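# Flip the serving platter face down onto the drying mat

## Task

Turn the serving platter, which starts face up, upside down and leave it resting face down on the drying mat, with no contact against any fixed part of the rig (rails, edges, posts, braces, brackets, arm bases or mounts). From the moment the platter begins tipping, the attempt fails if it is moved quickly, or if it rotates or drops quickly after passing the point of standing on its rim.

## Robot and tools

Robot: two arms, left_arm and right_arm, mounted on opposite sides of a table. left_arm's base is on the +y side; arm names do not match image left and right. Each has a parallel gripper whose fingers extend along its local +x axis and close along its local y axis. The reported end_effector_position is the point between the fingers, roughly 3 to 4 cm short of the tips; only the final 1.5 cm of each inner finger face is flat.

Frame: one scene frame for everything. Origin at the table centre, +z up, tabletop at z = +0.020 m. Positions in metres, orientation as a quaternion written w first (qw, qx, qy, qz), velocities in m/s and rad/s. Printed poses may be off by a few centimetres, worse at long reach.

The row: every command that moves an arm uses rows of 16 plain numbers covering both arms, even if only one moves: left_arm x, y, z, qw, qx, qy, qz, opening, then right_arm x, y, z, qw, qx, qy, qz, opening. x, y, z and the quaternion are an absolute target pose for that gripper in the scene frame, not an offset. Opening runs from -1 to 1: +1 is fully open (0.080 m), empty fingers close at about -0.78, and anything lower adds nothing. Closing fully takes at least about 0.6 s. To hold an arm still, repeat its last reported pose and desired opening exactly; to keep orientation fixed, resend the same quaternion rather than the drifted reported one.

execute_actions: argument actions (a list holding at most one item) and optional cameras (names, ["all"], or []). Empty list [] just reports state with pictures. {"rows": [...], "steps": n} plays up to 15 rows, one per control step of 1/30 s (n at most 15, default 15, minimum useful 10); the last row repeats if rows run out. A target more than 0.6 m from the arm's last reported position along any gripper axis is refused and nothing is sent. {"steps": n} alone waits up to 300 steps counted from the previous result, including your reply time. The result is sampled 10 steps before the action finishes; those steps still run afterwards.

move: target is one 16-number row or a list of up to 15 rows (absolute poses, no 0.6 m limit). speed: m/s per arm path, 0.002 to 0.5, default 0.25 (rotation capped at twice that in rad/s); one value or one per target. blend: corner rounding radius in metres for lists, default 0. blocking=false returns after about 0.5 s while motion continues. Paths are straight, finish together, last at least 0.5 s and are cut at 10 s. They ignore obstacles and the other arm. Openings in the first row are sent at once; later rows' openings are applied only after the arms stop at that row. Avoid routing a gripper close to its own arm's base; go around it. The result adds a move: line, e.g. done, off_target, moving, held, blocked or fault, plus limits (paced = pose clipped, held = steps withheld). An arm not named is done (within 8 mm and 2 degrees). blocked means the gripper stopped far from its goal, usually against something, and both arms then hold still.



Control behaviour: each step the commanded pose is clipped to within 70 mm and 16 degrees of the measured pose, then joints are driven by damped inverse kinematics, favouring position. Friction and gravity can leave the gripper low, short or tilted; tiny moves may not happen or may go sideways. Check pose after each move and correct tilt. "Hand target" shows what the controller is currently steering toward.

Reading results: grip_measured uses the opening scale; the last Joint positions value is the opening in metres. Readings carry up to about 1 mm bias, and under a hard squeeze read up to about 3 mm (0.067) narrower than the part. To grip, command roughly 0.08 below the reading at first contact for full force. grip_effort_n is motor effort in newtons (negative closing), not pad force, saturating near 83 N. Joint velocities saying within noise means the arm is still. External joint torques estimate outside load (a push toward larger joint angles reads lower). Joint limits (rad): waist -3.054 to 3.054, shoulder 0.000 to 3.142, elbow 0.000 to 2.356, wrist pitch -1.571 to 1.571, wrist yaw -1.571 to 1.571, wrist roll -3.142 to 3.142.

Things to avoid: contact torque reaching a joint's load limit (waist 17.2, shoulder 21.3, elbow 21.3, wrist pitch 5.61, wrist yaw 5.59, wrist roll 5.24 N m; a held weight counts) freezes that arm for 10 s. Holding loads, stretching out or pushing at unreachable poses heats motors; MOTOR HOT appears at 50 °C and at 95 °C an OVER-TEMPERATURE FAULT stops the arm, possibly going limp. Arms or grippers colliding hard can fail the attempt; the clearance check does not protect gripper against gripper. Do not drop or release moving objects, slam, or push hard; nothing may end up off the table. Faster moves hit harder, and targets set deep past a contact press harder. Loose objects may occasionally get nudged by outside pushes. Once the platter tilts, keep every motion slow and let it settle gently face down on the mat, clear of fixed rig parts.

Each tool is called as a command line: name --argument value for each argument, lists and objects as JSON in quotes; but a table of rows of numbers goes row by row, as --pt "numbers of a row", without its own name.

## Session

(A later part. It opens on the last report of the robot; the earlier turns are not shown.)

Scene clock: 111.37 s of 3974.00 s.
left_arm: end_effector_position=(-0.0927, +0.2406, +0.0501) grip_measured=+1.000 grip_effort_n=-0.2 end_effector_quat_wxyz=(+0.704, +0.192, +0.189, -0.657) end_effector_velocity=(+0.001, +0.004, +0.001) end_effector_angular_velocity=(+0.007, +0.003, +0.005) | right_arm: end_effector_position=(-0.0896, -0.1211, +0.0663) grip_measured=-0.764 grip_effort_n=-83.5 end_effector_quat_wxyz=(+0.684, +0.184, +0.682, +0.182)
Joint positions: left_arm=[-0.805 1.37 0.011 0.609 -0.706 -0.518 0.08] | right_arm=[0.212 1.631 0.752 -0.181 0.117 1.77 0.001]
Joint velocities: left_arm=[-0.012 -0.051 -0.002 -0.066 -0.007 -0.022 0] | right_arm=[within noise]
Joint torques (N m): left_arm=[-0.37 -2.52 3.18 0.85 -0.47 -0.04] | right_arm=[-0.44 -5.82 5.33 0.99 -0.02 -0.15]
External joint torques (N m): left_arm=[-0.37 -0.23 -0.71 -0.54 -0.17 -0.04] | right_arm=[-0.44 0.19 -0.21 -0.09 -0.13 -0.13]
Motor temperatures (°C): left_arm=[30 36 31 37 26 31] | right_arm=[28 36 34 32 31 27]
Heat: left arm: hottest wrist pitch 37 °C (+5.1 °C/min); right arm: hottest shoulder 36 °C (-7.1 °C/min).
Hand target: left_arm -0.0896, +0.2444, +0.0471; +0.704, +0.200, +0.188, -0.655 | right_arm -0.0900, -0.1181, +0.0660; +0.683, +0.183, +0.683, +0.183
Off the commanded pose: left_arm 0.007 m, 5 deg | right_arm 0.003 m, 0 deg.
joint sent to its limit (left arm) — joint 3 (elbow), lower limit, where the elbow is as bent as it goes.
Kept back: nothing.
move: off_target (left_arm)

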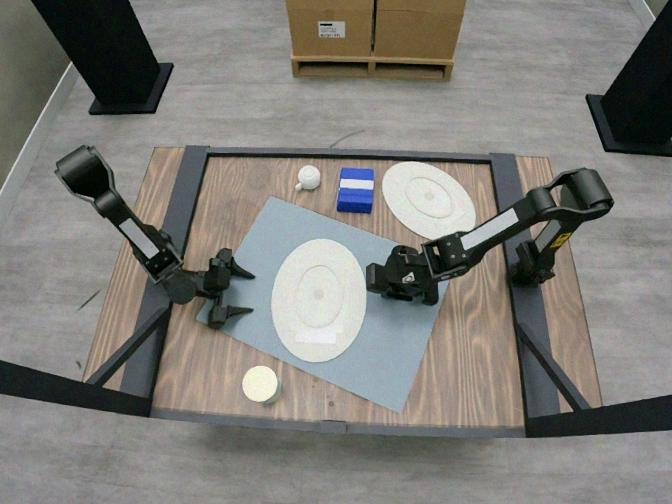

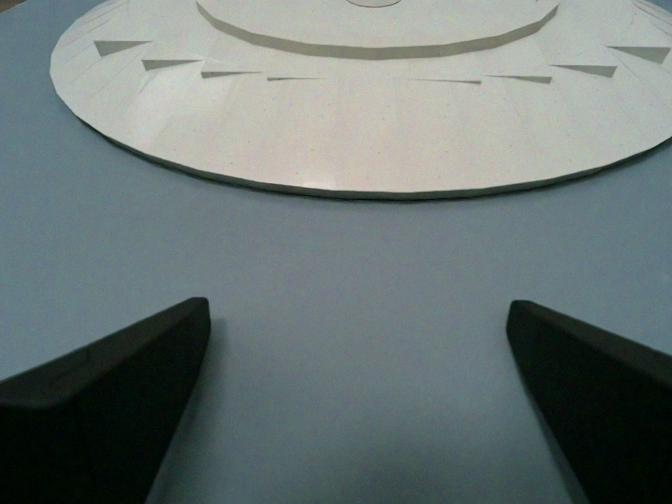

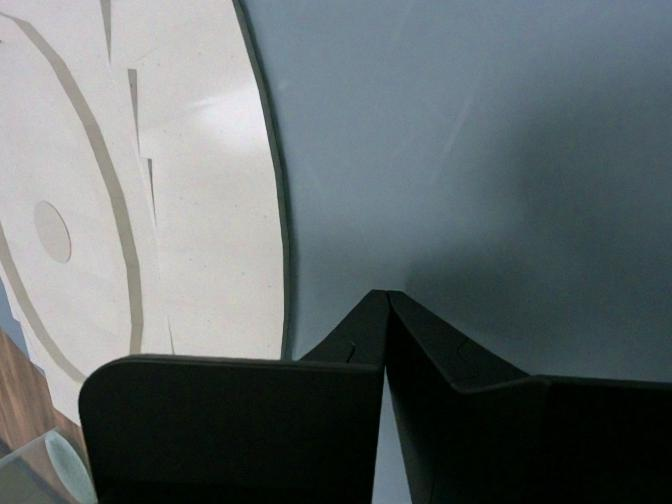

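Flat. Back right away.

move --target '[-0.0927,0.2406,0.0501,0.704,0.192,0.189,-0.657,1,-0.09,-0.17,0.09,0.683,0.183,0.683,0.183,-0.8]' --speed 0.1

zoom_image --camera "cam_high" --region '[220, 170, 460, 430]'

Scene clock: 112.60 s of 3974.00 s.
left_arm: end_effector_position=(-0.0929, +0.2406, +0.0504) grip_measured=+1.000 grip_effort_n=-0.2 end_effector_quat_wxyz=(+0.704, +0.192, +0.189, -0.658) | right_arm: end_effector_position=(-0.0910, -0.1658, +0.0922) grip_measured=-0.764 grip_effort_n=-83.5 end_effector_quat_wxyz=(+0.680, +0.185, +0.685, +0.186)
Joint positions: left_arm=[-0.806 1.367 0.01 0.607 -0.706 -0.519 0.08] | right_arm=[0.256 1.391 0.649 -0.314 0.13 1.807 0.001]
Joint velocities: within noise
Joint torques (N m): left_arm=[-0.01 -1.82 4.53 1.42 -0.39 -0.01] | right_arm=[0.16 -6.59 3.68 0.71 0.29 0.09]
External joint torques (N m): left_arm=[-0.01 0.45 0.69 0.04 -0.08 -0.01] | right_arm=[0.16 -2.02 -2.3 -0.39 0.17 0.12]
Motor temperatures (°C): left_arm=[30 36 31 37 26 31] | right_arm=[28 35 34 32 31 27]
Heat: left arm: hottest wrist pitch 37 °C (+5.0 °C/min); right arm: hottest shoulder 35 °C (-9.1 °C/min).
Hand target: left_arm -0.0927, +0.2406, +0.0501; +0.704, +0.192, +0.189, -0.657 | right_arm -0.0900, -0.1699, +0.0900; +0.683, +0.183, +0.683, +0.183
Off the commanded pose: left_arm 0.000 m, 0 deg | right_arm 0.005 m, 0 deg.
Kept back: nothing.
move: done

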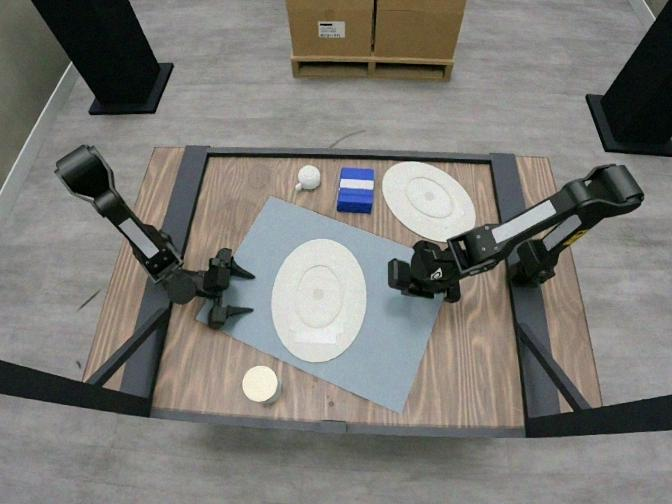

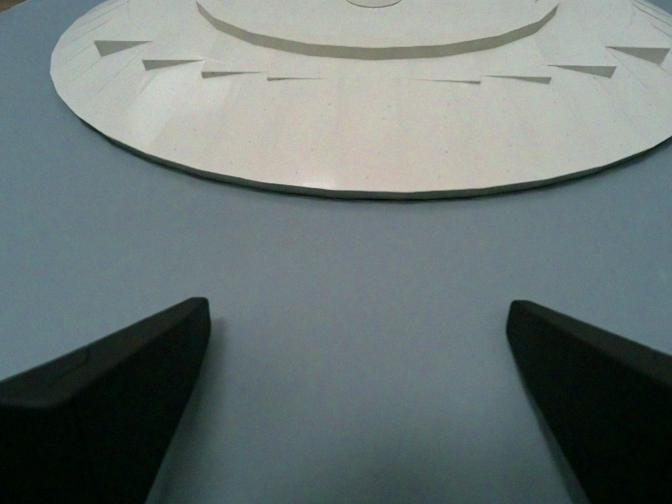

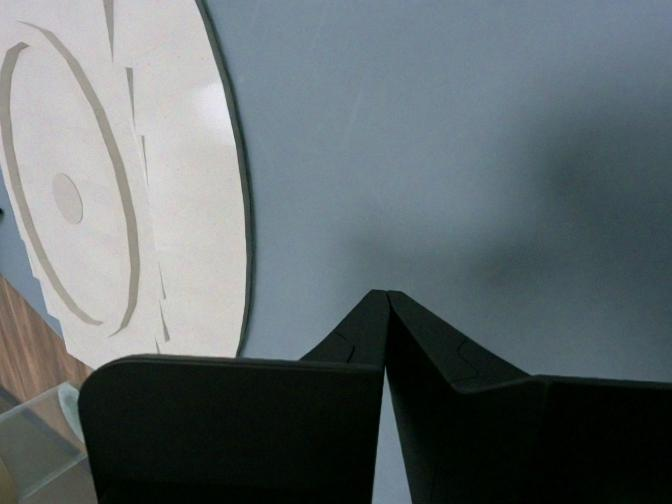

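Scaled by 1.938 from the camera's 672x504 image, which has a finer 960x720 frame.

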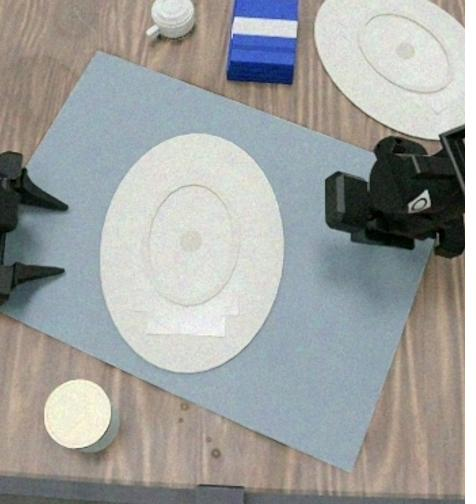

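finished_scene --scene 1

The scene is finished: the task was done.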